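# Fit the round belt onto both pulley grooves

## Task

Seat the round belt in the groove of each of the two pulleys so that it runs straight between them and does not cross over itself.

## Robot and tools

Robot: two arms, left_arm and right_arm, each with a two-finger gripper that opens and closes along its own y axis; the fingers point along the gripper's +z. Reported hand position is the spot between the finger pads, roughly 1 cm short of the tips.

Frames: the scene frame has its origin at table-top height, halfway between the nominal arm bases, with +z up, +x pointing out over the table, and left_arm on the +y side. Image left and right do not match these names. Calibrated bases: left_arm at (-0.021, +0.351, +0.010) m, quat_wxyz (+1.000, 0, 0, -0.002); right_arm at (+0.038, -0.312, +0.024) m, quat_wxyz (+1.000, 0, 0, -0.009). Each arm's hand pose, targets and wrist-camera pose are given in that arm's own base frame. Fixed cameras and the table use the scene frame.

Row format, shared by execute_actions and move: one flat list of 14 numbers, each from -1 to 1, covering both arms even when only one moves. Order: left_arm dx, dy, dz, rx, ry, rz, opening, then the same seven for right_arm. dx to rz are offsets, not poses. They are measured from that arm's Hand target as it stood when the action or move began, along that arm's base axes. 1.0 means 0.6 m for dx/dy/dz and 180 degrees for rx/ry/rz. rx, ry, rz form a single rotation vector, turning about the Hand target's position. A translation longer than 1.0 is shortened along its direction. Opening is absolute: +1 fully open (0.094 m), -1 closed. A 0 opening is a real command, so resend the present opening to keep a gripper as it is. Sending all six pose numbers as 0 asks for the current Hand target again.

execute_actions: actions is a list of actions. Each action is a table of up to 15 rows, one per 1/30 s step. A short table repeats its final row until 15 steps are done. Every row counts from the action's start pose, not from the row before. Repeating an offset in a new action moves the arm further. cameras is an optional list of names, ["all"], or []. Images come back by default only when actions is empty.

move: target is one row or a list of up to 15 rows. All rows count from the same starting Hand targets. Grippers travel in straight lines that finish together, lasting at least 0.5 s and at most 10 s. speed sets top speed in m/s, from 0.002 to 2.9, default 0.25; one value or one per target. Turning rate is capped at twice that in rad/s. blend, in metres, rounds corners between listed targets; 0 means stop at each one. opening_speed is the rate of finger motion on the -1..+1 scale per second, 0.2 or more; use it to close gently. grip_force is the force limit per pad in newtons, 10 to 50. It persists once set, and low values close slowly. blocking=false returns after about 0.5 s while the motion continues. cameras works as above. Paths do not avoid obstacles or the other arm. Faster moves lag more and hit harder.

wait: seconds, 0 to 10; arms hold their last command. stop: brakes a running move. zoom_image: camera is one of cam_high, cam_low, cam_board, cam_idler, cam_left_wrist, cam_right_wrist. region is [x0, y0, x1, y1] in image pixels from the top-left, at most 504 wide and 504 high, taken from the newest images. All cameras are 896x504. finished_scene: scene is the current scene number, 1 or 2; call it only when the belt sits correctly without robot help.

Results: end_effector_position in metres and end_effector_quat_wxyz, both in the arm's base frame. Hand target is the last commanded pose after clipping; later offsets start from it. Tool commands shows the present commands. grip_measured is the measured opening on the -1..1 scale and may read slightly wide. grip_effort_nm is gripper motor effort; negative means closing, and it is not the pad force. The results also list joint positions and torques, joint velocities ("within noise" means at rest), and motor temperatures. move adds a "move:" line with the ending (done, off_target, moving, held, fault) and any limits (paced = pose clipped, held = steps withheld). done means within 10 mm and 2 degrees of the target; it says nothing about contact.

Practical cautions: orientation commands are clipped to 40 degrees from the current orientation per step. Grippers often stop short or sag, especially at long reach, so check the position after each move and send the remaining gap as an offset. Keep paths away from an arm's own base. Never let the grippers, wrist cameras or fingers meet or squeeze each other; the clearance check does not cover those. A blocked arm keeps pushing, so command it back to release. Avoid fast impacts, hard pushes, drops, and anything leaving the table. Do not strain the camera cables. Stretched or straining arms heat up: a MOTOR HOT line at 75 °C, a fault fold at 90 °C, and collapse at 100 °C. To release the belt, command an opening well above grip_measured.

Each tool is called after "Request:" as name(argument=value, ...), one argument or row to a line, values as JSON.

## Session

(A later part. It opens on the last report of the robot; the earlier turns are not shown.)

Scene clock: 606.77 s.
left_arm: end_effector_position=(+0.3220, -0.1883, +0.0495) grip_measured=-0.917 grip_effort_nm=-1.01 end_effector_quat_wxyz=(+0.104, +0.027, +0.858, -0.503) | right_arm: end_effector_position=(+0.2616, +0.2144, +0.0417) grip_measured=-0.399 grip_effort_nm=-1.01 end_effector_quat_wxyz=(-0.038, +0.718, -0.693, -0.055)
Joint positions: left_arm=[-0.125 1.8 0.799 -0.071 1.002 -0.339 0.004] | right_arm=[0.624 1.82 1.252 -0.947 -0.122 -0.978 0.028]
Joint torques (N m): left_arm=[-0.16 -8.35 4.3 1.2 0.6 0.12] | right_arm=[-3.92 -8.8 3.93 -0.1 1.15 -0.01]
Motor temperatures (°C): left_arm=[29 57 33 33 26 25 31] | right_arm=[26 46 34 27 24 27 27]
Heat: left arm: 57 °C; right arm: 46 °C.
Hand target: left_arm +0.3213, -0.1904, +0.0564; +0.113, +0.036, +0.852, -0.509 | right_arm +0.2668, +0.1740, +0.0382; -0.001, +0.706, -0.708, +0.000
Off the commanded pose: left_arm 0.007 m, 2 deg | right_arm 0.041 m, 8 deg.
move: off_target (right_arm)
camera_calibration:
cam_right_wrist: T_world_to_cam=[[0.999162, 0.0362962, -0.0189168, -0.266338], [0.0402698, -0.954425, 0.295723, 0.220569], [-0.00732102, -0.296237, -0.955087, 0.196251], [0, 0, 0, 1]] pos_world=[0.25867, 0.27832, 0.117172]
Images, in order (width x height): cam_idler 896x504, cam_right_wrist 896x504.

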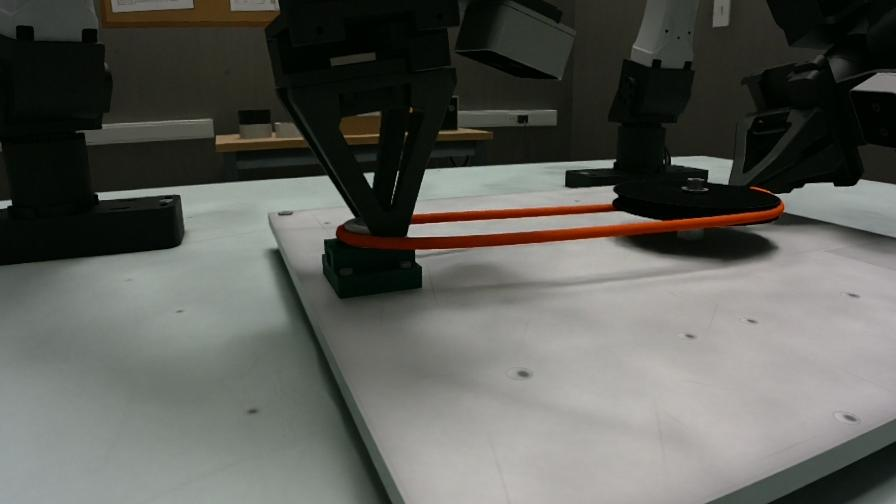

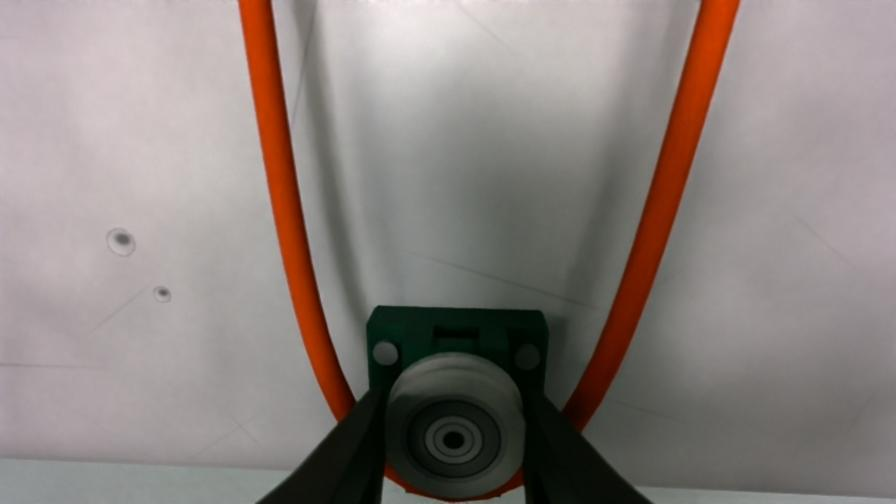

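Request:
move(
  target=[
    [0,0,0,0,0,0,-0.96,0,-0.025,0,0,0,0,-0.9],
  ],
  speed=0.02,
  cameras=["cam_right_wrist","cam_board","cam_left_wrist"],
)

Request:
zoom_image(
  camera="cam_board",
  region=[220, 150, 720, 350],
)

Request:
move(
  target=[
    [0,0,0,0,0,0,-0.96,0,-0.02,0,0,0,0,-0.9],
  ],
  speed=0.02,
  cameras=["cam_idler","cam_right_wrist","cam_board","cam_left_wrist","cam_low"],
)

Request:
zoom_image(
  camera="cam_idler",
  region=[560, 120, 896, 310],
)

Scene clock: 609.00 s.
left_arm: end_effector_position=(+0.3225, -0.1881, +0.0494) grip_measured=-0.917 grip_effort_nm=-1.01 end_effector_quat_wxyz=(+0.105, +0.027, +0.858, -0.502) | right_arm: end_effector_position=(+0.2617, +0.2115, +0.0417) grip_measured=-0.399 grip_effort_nm=-1.00 end_effector_quat_wxyz=(-0.053, +0.721, -0.687, -0.071)
Joint positions: left_arm=[-0.125 1.8 0.799 -0.069 1 -0.339 0.004] | right_arm=[0.596 1.797 1.218 -0.917 -0.162 -1.016 0.028]
Joint torques (N m): left_arm=[-0.14 -8.35 4.29 1.18 0.62 0.12] | right_arm=[-5.01 -8.88 3.81 -0.31 1.47 -0.06]
Motor temperatures (°C): left_arm=[29 57 33 34 26 25 31] | right_arm=[26 46 34 27 25 27 27]
Heat: left arm: 57 °C; right arm: 46 °C.
Hand target: left_arm +0.3213, -0.1904, +0.0565; +0.113, +0.036, +0.852, -0.509 | right_arm +0.2669, +0.1589, +0.0382; -0.001, +0.706, -0.708, +0.000
Off the commanded pose: left_arm 0.008 m, 2 deg | right_arm 0.053 m, 11 deg.
move: off_target (right_arm)
camera_calibration:
cam_left_wrist: T_world_to_cam=[[-0.152297, -0.497004, 0.854279, -0.0876995], [-0.953987, 0.299815, 0.00435525, 0.404731], [-0.258291, -0.814308, -0.519797, 0.0422], [0, 0, 0, 1]] pos_world=[0.383652, -0.130568, 0.0950926]
cam_right_wrist: T_world_to_cam=[[0.998595, 0.0495664, -0.0187394, -0.269032], [0.0526967, -0.966076, 0.252826, 0.218791], [-0.00557199, -0.253458, -0.96733, 0.186354], [0, 0, 0, 1]] pos_world=[0.258163, 0.271936, 0.119908]
Images, in order (width x height): cam_board 896x504, cam_left_wrist 896x504, cam_right_wrist 896x504.

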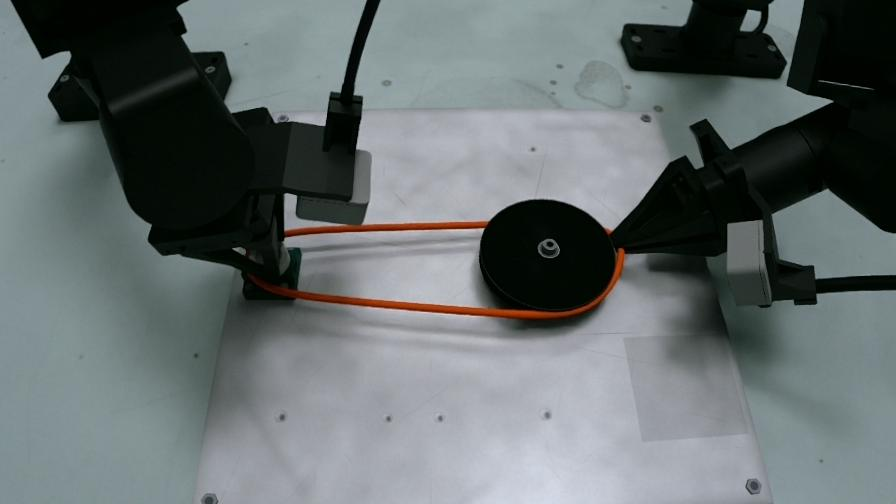

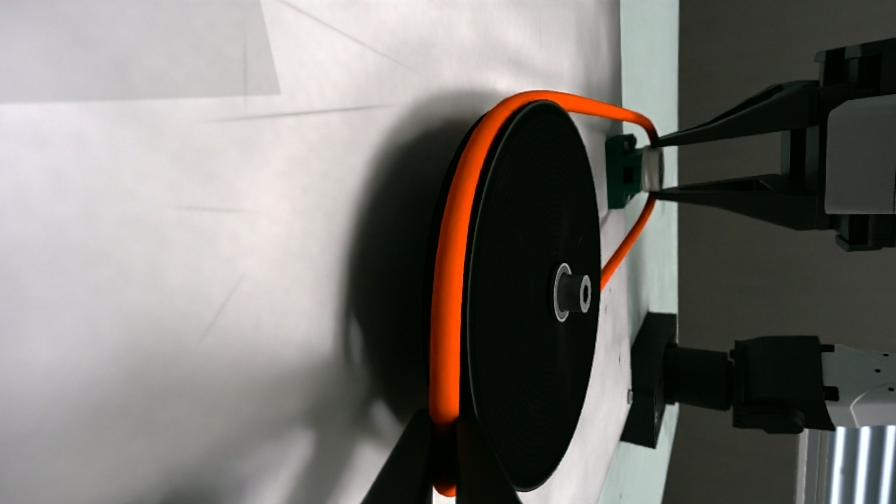

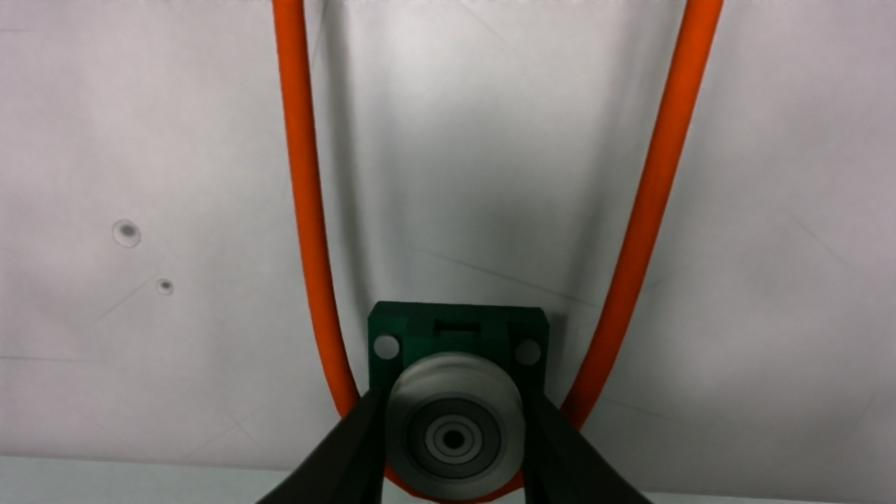

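Scaled by 1.008 from the camera's 896x504 image, which has a finer 1280x720 frame.

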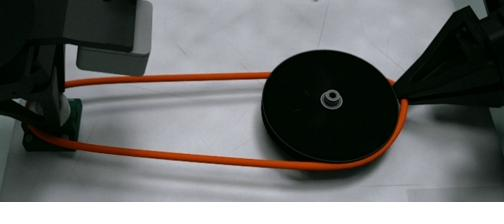

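Scene clock: 610.20 s.
left_arm: end_effector_position=(+0.3230, -0.1882, +0.0488) grip_measured=-0.917 grip_effort_nm=-1.01 end_effector_quat_wxyz=(+0.107, +0.028, +0.859, -0.500) | right_arm: end_effector_position=(+0.2617, +0.2089, +0.0417) grip_measured=-0.400 grip_effort_nm=-1.01 end_effector_quat_wxyz=(-0.065, +0.724, -0.682, -0.084)
Joint positions: left_arm=[-0.127 1.8 0.799 -0.066 0.994 -0.339 0.004] | right_arm=[0.574 1.78 1.192 -0.895 -0.194 -1.048 0.028]
Joint torques (N m): left_arm=[0.02 -8.34 4.3 1.16 0.69 0.12] | right_arm=[-5.65 -9.43 3.96 -0.5 1.72 -0.02]
Motor temperatures (°C): left_arm=[29 57 33 34 26 25 31] | right_arm=[26 46 34 27 25 27 27]
Heat: left arm: 57 °C; right arm: 46 °C.
Hand target: left_arm +0.3213, -0.1904, +0.0564; +0.113, +0.036, +0.852, -0.509 | right_arm +0.2668, +0.1470, +0.0383; -0.001, +0.706, -0.708, +0.000
Off the commanded pose: left_arm 0.008 m, 2 deg | right_arm 0.062 m, 13 deg.
move: off_target (right_arm)
camera_calibration:
cam_left_wrist: T_world_to_cam=[[-0.154911, -0.501395, 0.851238, -0.0869751], [-0.95432, 0.298777, 0.00231459, 0.405392], [-0.255491, -0.811995, -0.524775, 0.041707], [0, 0, 0, 1]] pos_world=[0.384056, -0.130865, 0.094985]
cam_right_wrist: T_world_to_cam=[[0.99796, 0.0613129, -0.0178162, -0.271203], [0.0637293, -0.973603, 0.219171, 0.216394], [-0.00390793, -0.219859, -0.975524, 0.178563], [0, 0, 0, 1]] pos_world=[0.257556, 0.266568, 0.121933]
Images, in order (width x height): cam_low 896x504, cam_board 896x504, cam_idler 896x504, cam_left_wrist 896x504, cam_right_wrist 896x504.

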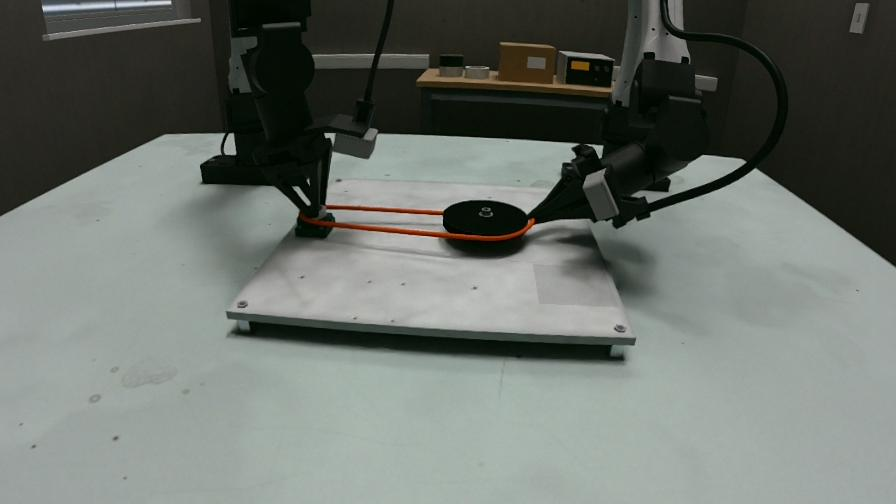

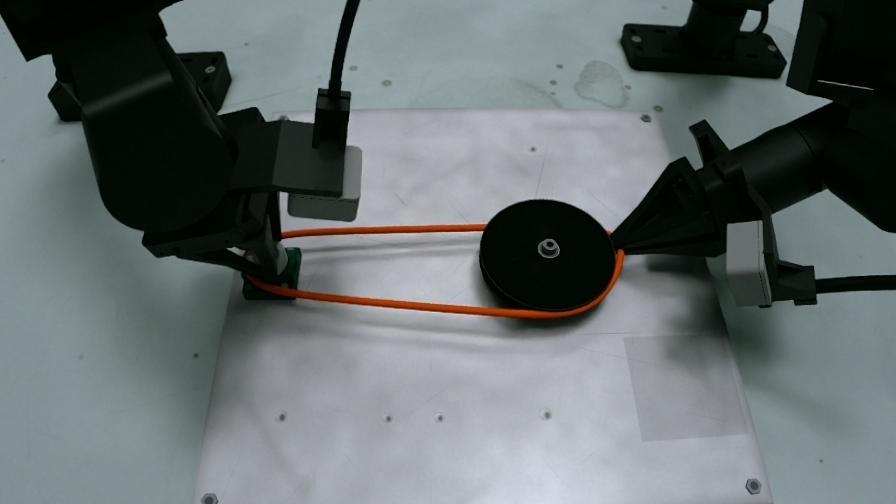

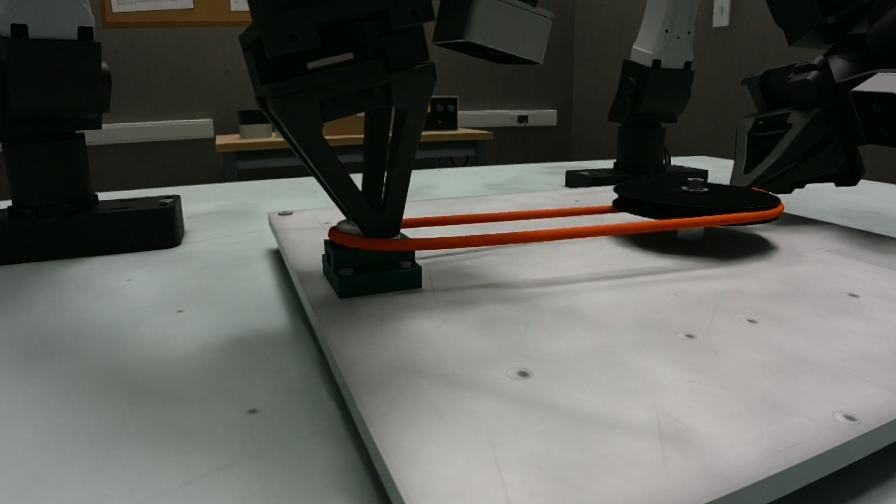

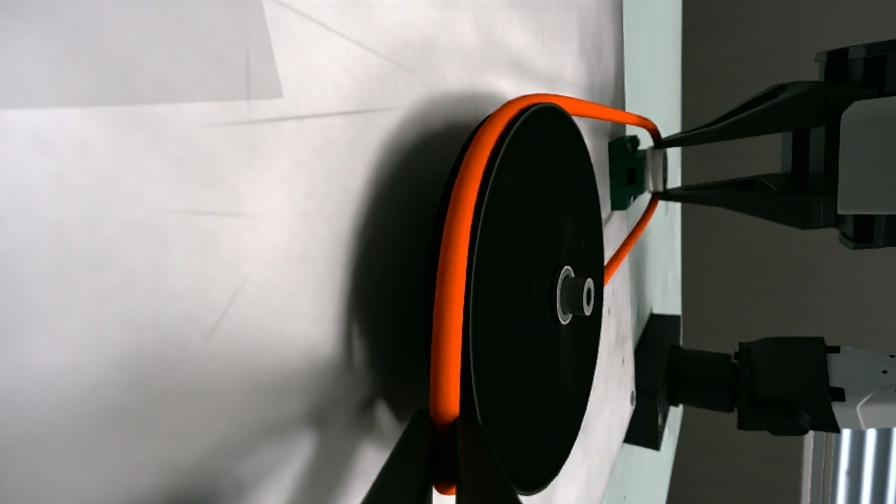

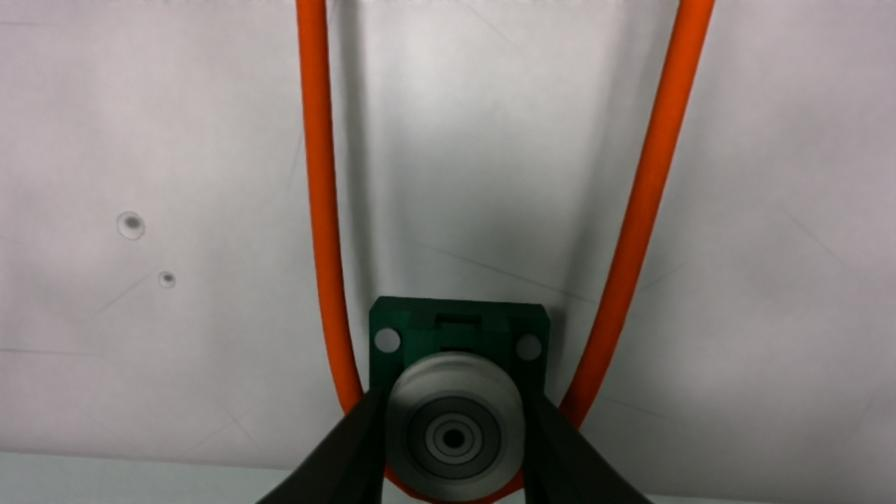

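Scaled by 1.500 from the camera's 896x504 image, which has a finer 1280x720 frame.

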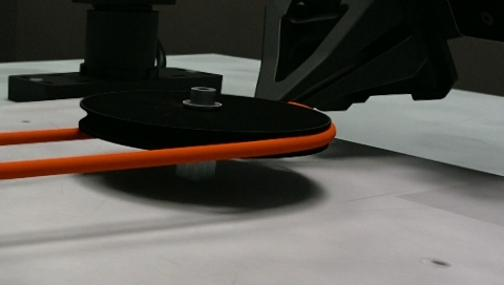

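Request:
move(
  target=[
    [0,0,0,0,0,0,-0.96,0,-0.035,0,0,0,0,-0.9],
  ],
  speed=0.02,
)

Request:
move(
  target=[
    [0,0,0,0,0,0,-0.96,0,-0.035,0,0,0,0,-0.9],
  ],
  speed=0.02,
  cameras=["cam_idler","cam_right_wrist","cam_left_wrist"],
)

Request:
zoom_image(
  camera="cam_idler",
  region=[560, 120, 896, 310],
)

Scene clock: 612.57 s.
left_arm: end_effector_position=(+0.3248, -0.1886, +0.0480) grip_measured=-0.917 grip_effort_nm=-1.01 end_effector_quat_wxyz=(+0.112, +0.030, +0.861, -0.495) | right_arm: end_effector_position=(+0.2618, +0.2040, +0.0416) grip_measured=-0.400 grip_effort_nm=-1.01 end_effector_quat_wxyz=(-0.085, +0.727, -0.673, -0.105)
Joint positions: left_arm=[-0.131 1.8 0.799 -0.057 0.981 -0.339 0.004] | right_arm=[0.531 1.754 1.148 -0.86 -0.251 -1.105 0.028]
Joint torques (N m): left_arm=[0.36 -8.34 4.31 1.09 0.82 0.12] | right_arm=[-6.87 -10.06 4.05 -0.82 2.23 -0.04]
Motor temperatures (°C): left_arm=[29 56 33 34 26 25 31] | right_arm=[26 46 33 27 25 27 27]
Heat: left arm: 56 °C; right arm: 46 °C.
Hand target: left_arm +0.3213, -0.1904, +0.0564; +0.113, +0.036, +0.852, -0.509 | right_arm +0.2669, +0.1259, +0.0382; -0.001, +0.706, -0.708, +0.000
Off the commanded pose: left_arm 0.009 m, 2 deg | right_arm 0.078 m, 16 deg.
move: off_target (right_arm)

Scene clock: 614.47 s.
left_arm: end_effector_position=(+0.3255, -0.1887, +0.0475) grip_measured=-0.917 grip_effort_nm=-1.01 end_effector_quat_wxyz=(+0.114, +0.031, +0.862, -0.493) | right_arm: end_effector_position=(+0.2619, +0.2004, +0.0417) grip_measured=-0.401 grip_effort_nm=-1.01 end_effector_quat_wxyz=(-0.108, +0.731, -0.662, -0.127)
Joint positions: left_arm=[-0.133 1.8 0.799 -0.053 0.975 -0.339 0.004] | right_arm=[0.49 1.731 1.106 -0.823 -0.314 -1.161 0.028]
Joint torques (N m): left_arm=[0.54 -8.32 4.33 1.06 0.88 0.12] | right_arm=[-8.64 -10.88 4.26 -1.07 2.66 -0.09]
Motor temperatures (°C): left_arm=[29 56 33 34 26 25 31] | right_arm=[26 47 33 27 26 27 27]
Heat: left arm: 56 °C; right arm: 47 °C.
Hand target: left_arm +0.3213, -0.1904, +0.0565; +0.113, +0.036, +0.852, -0.509 | right_arm +0.2668, +0.1050, +0.0382; -0.001, +0.706, -0.708, +0.000
Off the commanded pose: left_arm 0.010 m, 2 deg | right_arm 0.096 m, 20 deg.
move: off_target (right_arm)
camera_calibration:
cam_left_wrist: T_world_to_cam=[[-0.166118, -0.514428, 0.84129, -0.0840918], [-0.955331, 0.29543, -0.00798786, 0.408065], [-0.244433, -0.805037, -0.540525, 0.0396982], [0, 0, 0, 1]] pos_world=[0.385571, -0.131855, 0.095463]
cam_right_wrist: T_world_to_cam=[[0.994866, 0.10098, -0.00674926, -0.278528], [0.10116, -0.990217, 0.0961092, 0.206679], [0.00302189, -0.0962985, -0.995348, 0.150947], [0, 0, 0, 1]] pos_world=[0.255734, 0.247319, 0.128501]
Images, in order (width x height): cam_idler 896x504, cam_left_wrist 896x504, cam_right_wrist 896x504.

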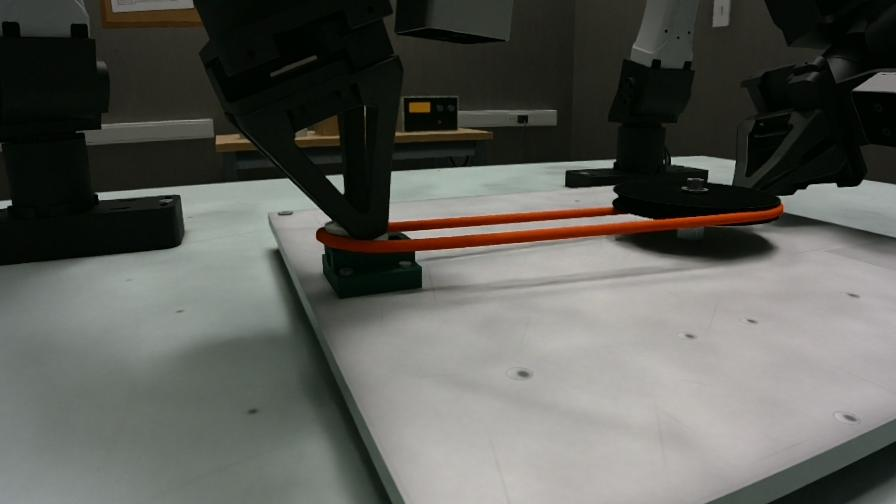

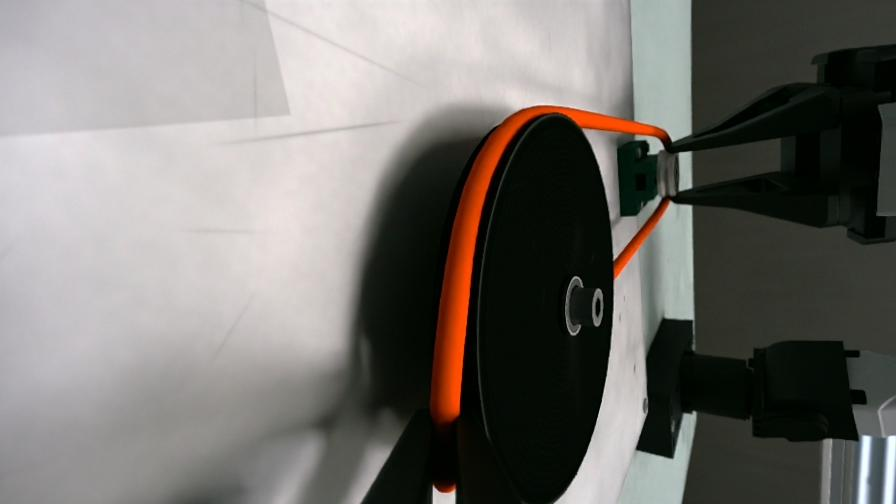

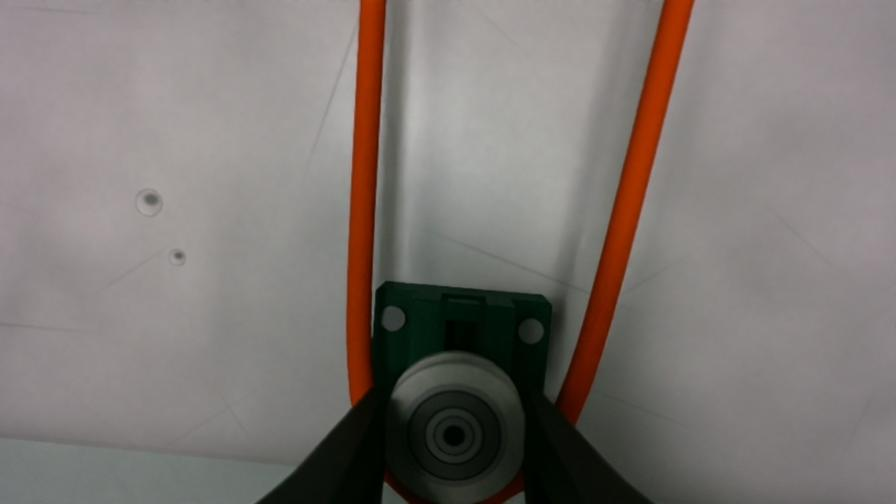

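Scaled by 1.500 from the camera's 896x504 image, which has a finer 1280x720 frame.

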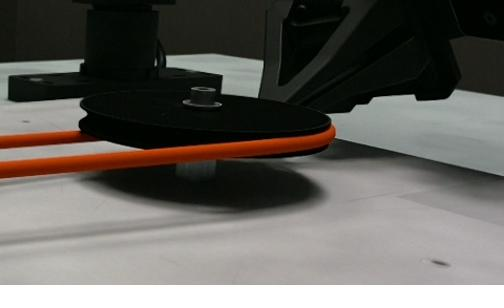

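Request:
move(
  target=[
    [0,0,0,0,0,0,-0.75,0,0,0,0,0,0,-0.9],
  ],
  opening_speed=0.2,
  cameras=["cam_idler","cam_board","cam_low","cam_left_wrist"],
)

Request:
zoom_image(
  camera="cam_idler",
  region=[560, 120, 896, 310],
)

Scene clock: 616.33 s.
left_arm: end_effector_position=(+0.3236, -0.1880, +0.0477) grip_measured=-0.753 grip_effort_nm=0.15 end_effector_quat_wxyz=(+0.108, +0.027, +0.861, -0.496) | right_arm: end_effector_position=(+0.2621, +0.1929, +0.0417) grip_measured=-0.401 grip_effort_nm=-1.01 end_effector_quat_wxyz=(-0.104, +0.729, -0.666, -0.123)
Joint positions: left_arm=[-0.128 1.8 0.799 -0.066 0.985 -0.339 0.012] | right_arm=[0.474 1.724 1.102 -0.836 -0.304 -1.17 0.028]
Joint torques (N m): left_arm=[0.16 -8.32 4.31 1.16 0.78 0.12] | right_arm=[-7.35 -10.19 4.67 -1 2.64 -0.05]
Motor temperatures (°C): left_arm=[29 56 33 34 26 25 31] | right_arm=[26 47 33 27 27 27 27]
Heat: left arm: 56 °C; right arm: 47 °C.
Hand target: left_arm +0.3213, -0.1904, +0.0565; +0.113, +0.036, +0.852, -0.509 | right_arm +0.2669, +0.1049, +0.0382; -0.001, +0.706, -0.708, +0.000
Off the commanded pose: left_arm 0.009 m, 2 deg | right_arm 0.088 m, 19 deg.
move: off_target (right_arm)
camera_calibration:
cam_left_wrist: T_world_to_cam=[[-0.154714, -0.508523, 0.847035, -0.0870499], [-0.955149, 0.296106, 0.00330709, 0.405529], [-0.252493, -0.808533, -0.531527, 0.04154], [0, 0, 0, 1]] pos_world=[0.384361, -0.13076, 0.0944728]
Images, in order (width x height): cam_low 896x504, cam_board 896x504, cam_idler 896x504, cam_left_wrist 896x504.

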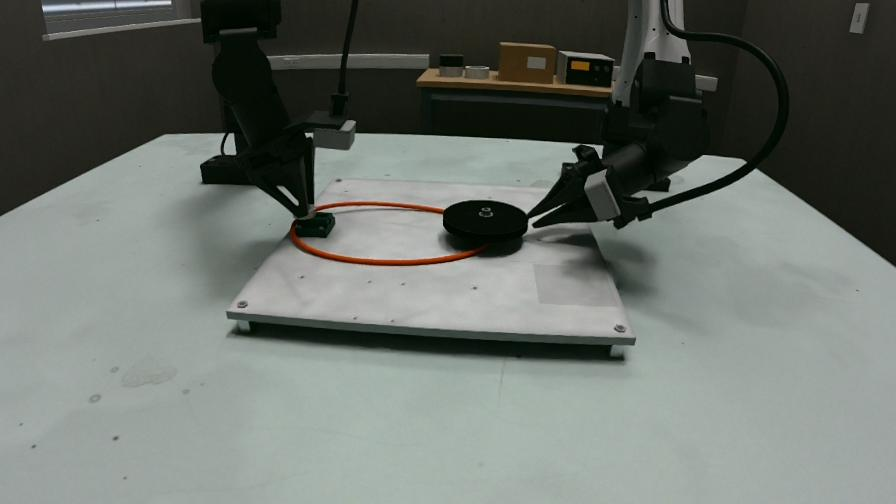

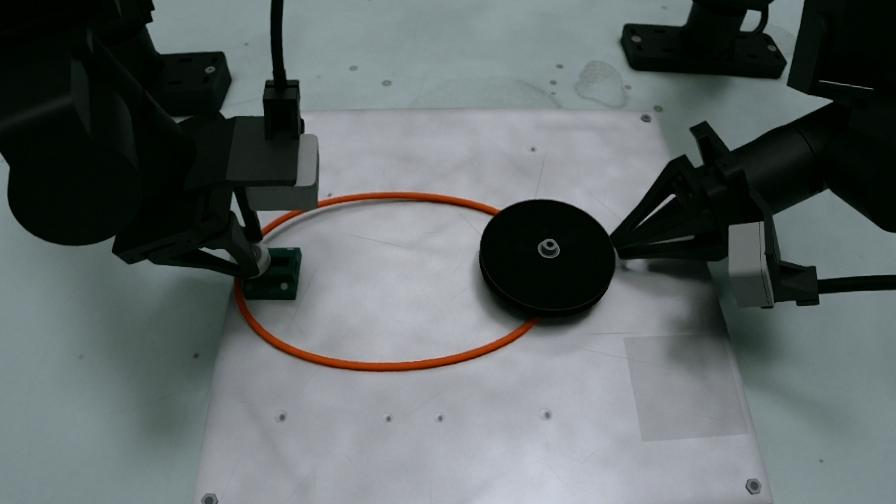

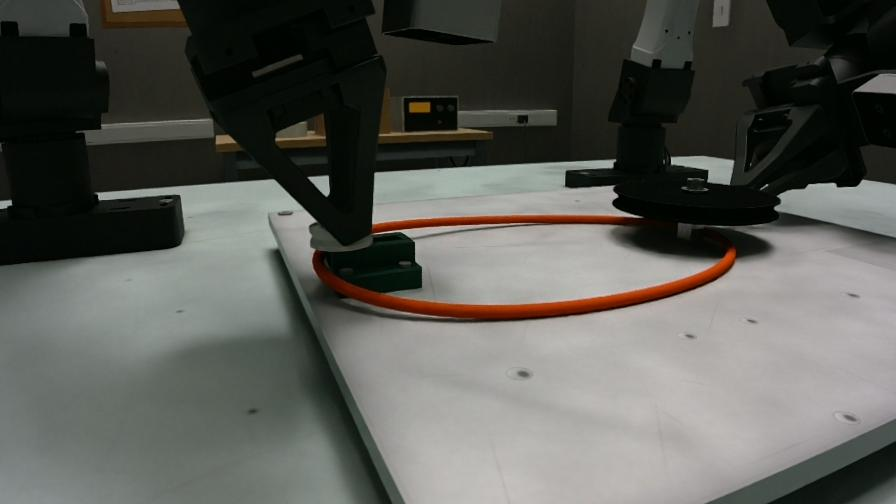

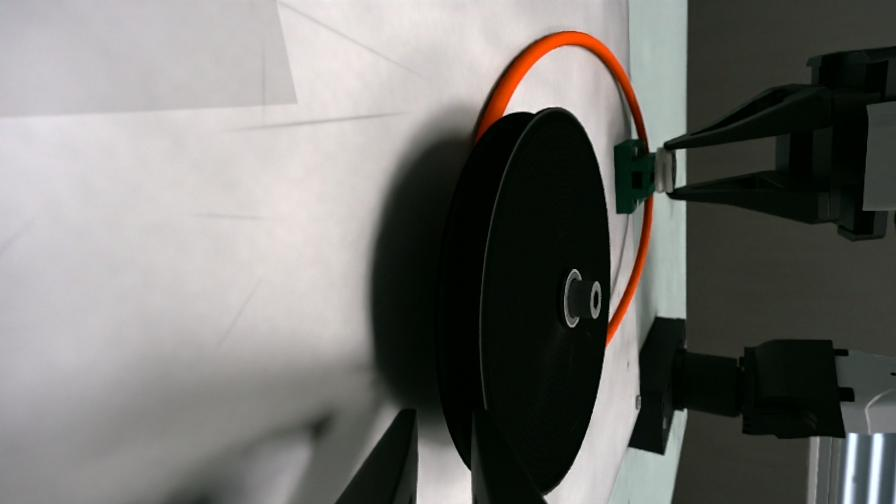

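Scaled by 1.500 from the camera's 896x504 image, which has a finer 1280x720 frame.

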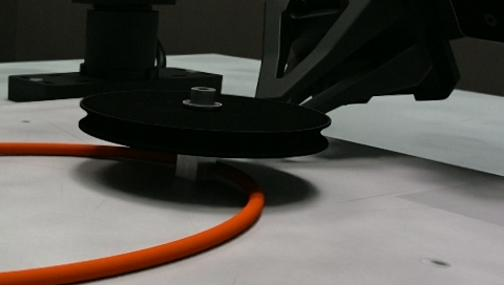

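Request:
move(
  target=[
    [0,0.05,0.03,0,0,0,-0.75,0,0.14,0.01,0,0,0,-0.9],
    [0,0.12,0.08,0,0,0,-0.6,0,0.14,0.01,0,0,0,-0.2],
    [0,0.12,0.08,0,0,0,-0.6,-0.05,0.14,0.16,0,0,0,-0.2],
  ],
  speed=0.1,
  cameras=["cam_idler","cam_board","cam_low","cam_right_wrist"],
)

Request:
zoom_image(
  camera="cam_idler",
  region=[260, 180, 510, 320],
)

Scene clock: 623.67 s.
left_arm: end_effector_position=(+0.3110, -0.1198, +0.0898) grip_measured=-0.602 grip_effort_nm=0.14 end_effector_quat_wxyz=(+0.087, +0.019, +0.858, -0.505) | right_arm: end_effector_position=(+0.2347, +0.1875, +0.1227) grip_measured=-0.202 grip_effort_nm=0.11 end_effector_quat_wxyz=(+0.013, +0.706, -0.708, -0.008)
Joint positions: left_arm=[0.109 1.749 0.98 -0.729 1.075 0.11 0.019] | right_arm=[0.667 1.704 1.446 -1.34 -0.012 -0.902 0.038]
Joint torques (N m): left_arm=[0.75 -7.64 8.16 0.36 0.75 0.35] | right_arm=[0.23 -7.88 7.79 0.08 0.13 0.22]
Motor temperatures (°C): left_arm=[29 55 34 33 26 25 30] | right_arm=[27 47 34 27 27 27 27]
Heat: left arm: 55 °C; right arm: 47 °C.
Hand target: left_arm +0.3213, -0.1184, +0.1044; +0.113, +0.036, +0.852, -0.509 | right_arm +0.2369, +0.1890, +0.1343; -0.001, +0.706, -0.708, +0.000
Off the commanded pose: left_arm 0.018 m, 4 deg | right_arm 0.012 m, 2 deg.
move: off_target (left_arm, right_arm); target 2's new opening was sent with right_arm's hand 0.012 m and 4 deg from that target
camera_calibration:
cam_right_wrist: T_world_to_cam=[[0.999647, -0.00158155, -0.0265065, -0.229119], [0.00985234, -0.904879, 0.425555, 0.153909], [-0.0246582, -0.425666, -0.904544, 0.287454], [0, 0, 0, 1]] pos_world=[0.23461, 0.261266, 0.188445]
Images, in order (width x height): cam_low 896x504, cam_board 896x504, cam_idler 896x504, cam_right_wrist 896x504.

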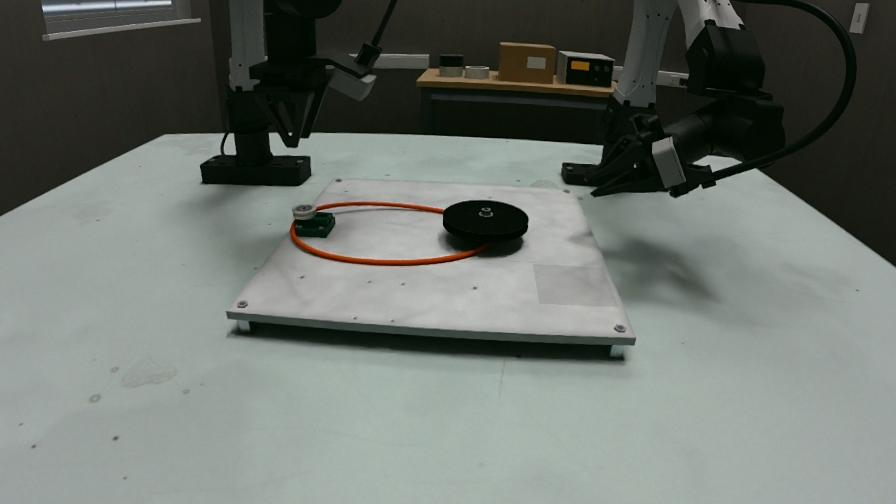

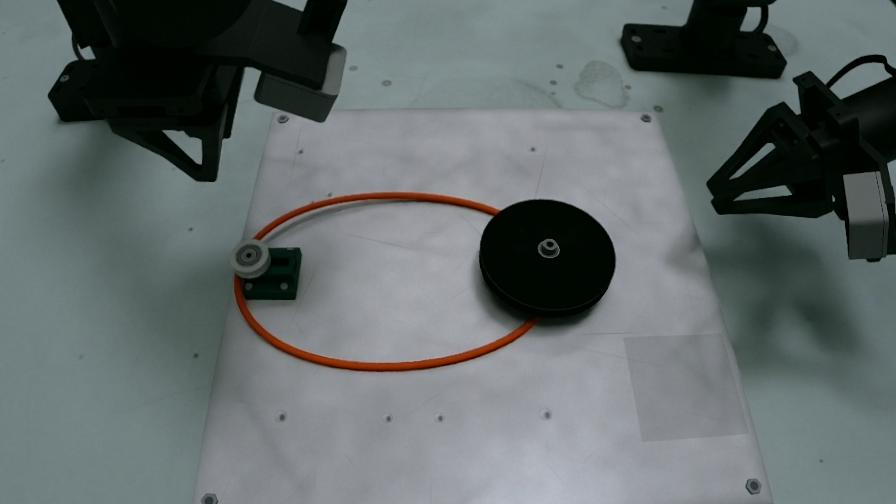

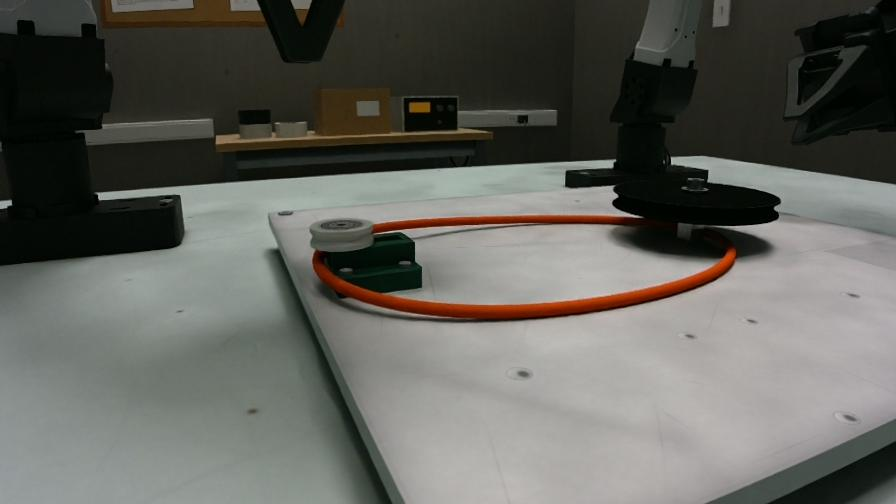

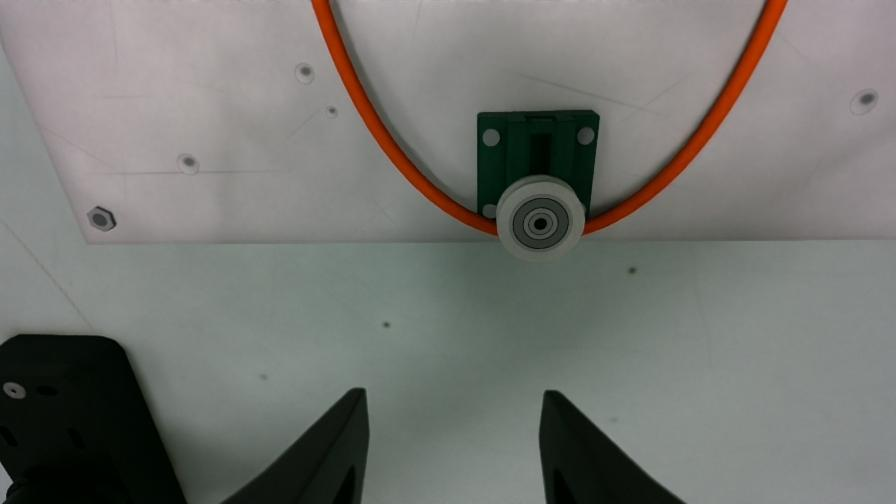

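Scaled by 2.016 from the camera's 896x504 image, which has a finer 1280x720 frame.

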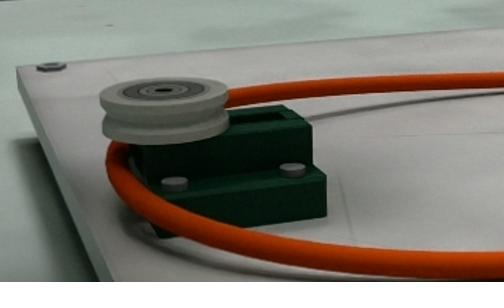

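Request:
move(
  target=[
    [0,0,0,0,0,0,-0.6,0.047,-0.09,0,0,0,0,-1],
    [0,0,0,0,0,0,-0.6,0.047,-0.09,-0.159,0,0,0,-1],
    [0,0,0,0,0,0,-0.6,0.047,0.05,-0.159,0,0,0,-1],
  ],
  speed=[0.15,0.15,0.03],
  blend=[0.01,0,0],
  cameras=["cam_idler","cam_right_wrist","cam_board"],
)

Scene clock: 631.60 s.
left_arm: end_effector_position=(+0.3110, -0.1198, +0.0898) grip_measured=-0.602 grip_effort_nm=0.14 end_effector_quat_wxyz=(+0.087, +0.019, +0.858, -0.505) | right_arm: end_effector_position=(+0.2609, +0.2016, +0.0384) grip_measured=-0.990 grip_effort_nm=-0.52 end_effector_quat_wxyz=(+0.017, +0.704, -0.710, +0.015)
Joint positions: left_arm=[0.109 1.749 0.98 -0.729 1.075 0.11 0.019] | right_arm=[0.676 1.871 1.31 -1.041 0.034 -0.886 0]
Joint torques (N m): left_arm=[0.76 -7.64 8.16 0.36 0.75 0.36] | right_arm=[1.07 -6.04 7.75 0.5 -0.35 0.22]
Heat: left arm: 53 °C; right arm: 46 °C.
Hand target: left_arm +0.3213, -0.1184, +0.1044; +0.113, +0.036, +0.852, -0.509 | right_arm +0.2651, +0.2189, +0.0388; -0.001, +0.706, -0.708, +0.000
Off the commanded pose: left_arm 0.018 m, 4 deg | right_arm 0.018 m, 3 deg.
move: off_target (left_arm, right_arm)
camera_calibration:
cam_right_wrist: T_world_to_cam=[[0.999972, -0.00749923, 0.000107653, -0.257398], [-0.00670615, -0.887608, 0.460551, 0.201833], [-0.00335823, -0.460539, -0.887633, 0.218674], [0, 0, 0, 1]] pos_world=[0.259479, 0.277926, 0.101176]
Images, in order (width x height): cam_board 896x504, cam_idler 896x504, cam_right_wrist 896x504.

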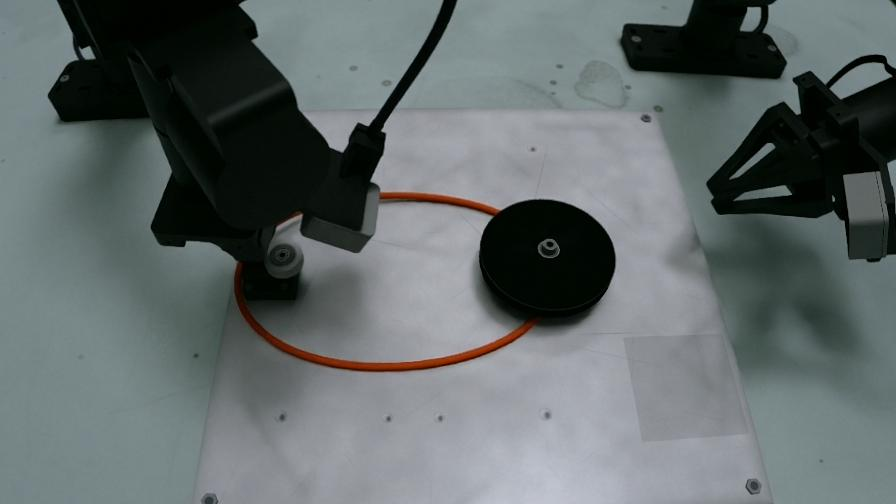

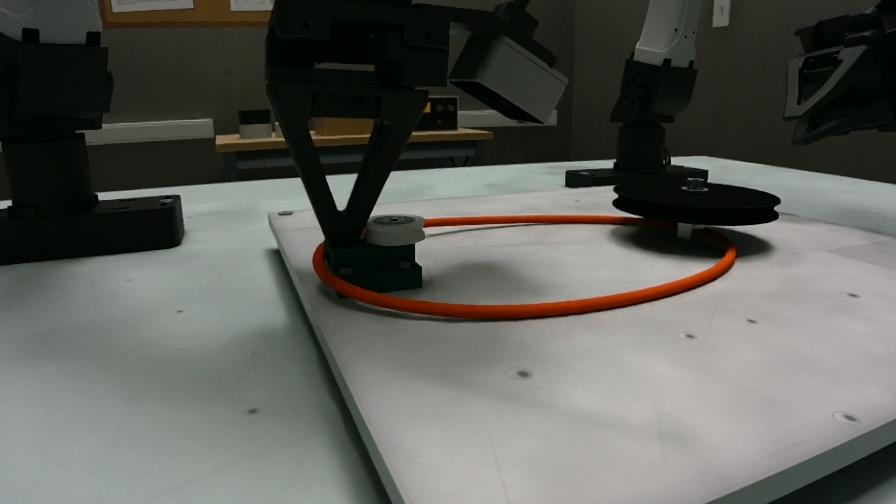

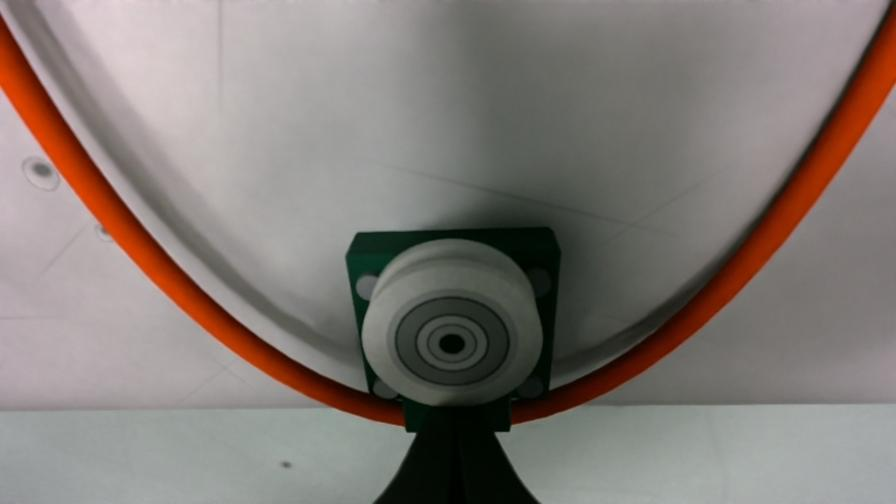

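Request:
move(
  target=[
    [0,0,0,0,0,0,-0.6,0,-0.1,0,0,0,0,-0.4],
    [0,0,0,0,0,0,-0.6,0,-0.08,0.1,0,0,0,-0.4],
    [0,0,0,0,0,0,-0.6,0.002,-0.063,0.1,0,0,-0.5,-0.4],
  ],
  speed=[0.1,0.1,0.4],
  blend=[0.005,0.01,0],
  cameras=["cam_idler","cam_right_wrist"],
)

Request:
zoom_image(
  camera="cam_idler",
  region=[260, 180, 510, 320],
)

Scene clock: 637.77 s.
left_arm: end_effector_position=(+0.3110, -0.1198, +0.0898) grip_measured=-0.602 grip_effort_nm=0.14 end_effector_quat_wxyz=(+0.087, +0.019, +0.858, -0.505) | right_arm: end_effector_position=(+0.2645, +0.1753, +0.0937) grip_measured=-0.402 grip_effort_nm=0.11 end_effector_quat_wxyz=(-0.001, +0.000, +1.000, -0.007)
Joint positions: left_arm=[0.109 1.749 0.98 -0.729 1.075 0.11 0.019] | right_arm=[0.591 1.759 1.395 -1.216 0.011 0.591 0.028]
Joint torques (N m): left_arm=[0.75 -7.64 8.16 0.36 0.75 0.36] | right_arm=[0.54 -6.48 7.94 0.12 0.03 0.23]
Heat: left arm: 53 °C; right arm: 46 °C.
Hand target: left_arm +0.3213, -0.1184, +0.1044; +0.113, +0.036, +0.852, -0.509 | right_arm +0.2662, +0.1811, +0.0988; +0.001, +0.001, +1.000, -0.001
Off the commanded pose: left_arm 0.018 m, 4 deg | right_arm 0.008 m, 1 deg.
move: off_target (left_arm)
camera_calibration:
cam_right_wrist: T_world_to_cam=[[0.000603978, -0.999856, 0.0169589, 0.175514], [-0.907329, 0.00658197, 0.42037, 0.238284], [-0.420421, -0.0156412, -0.907194, 0.289851], [0, 0, 0, 1]] pos_world=[0.337955, 0.178454, 0.159807]
Images, in order (width x height): cam_idler 896x504, cam_right_wrist 896x504.

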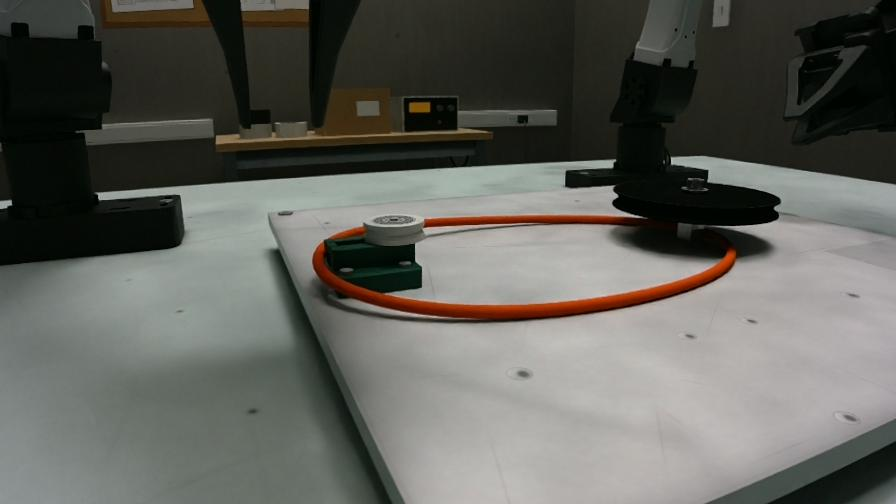

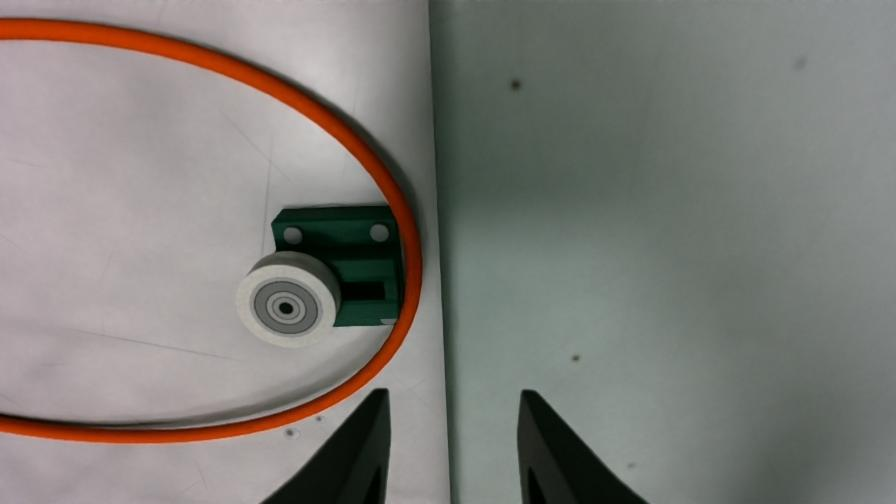

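Scaled by 2.016 from the camera's 896x504 image, which has a finer 1280x720 frame.

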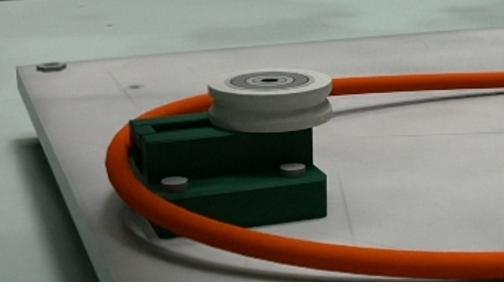

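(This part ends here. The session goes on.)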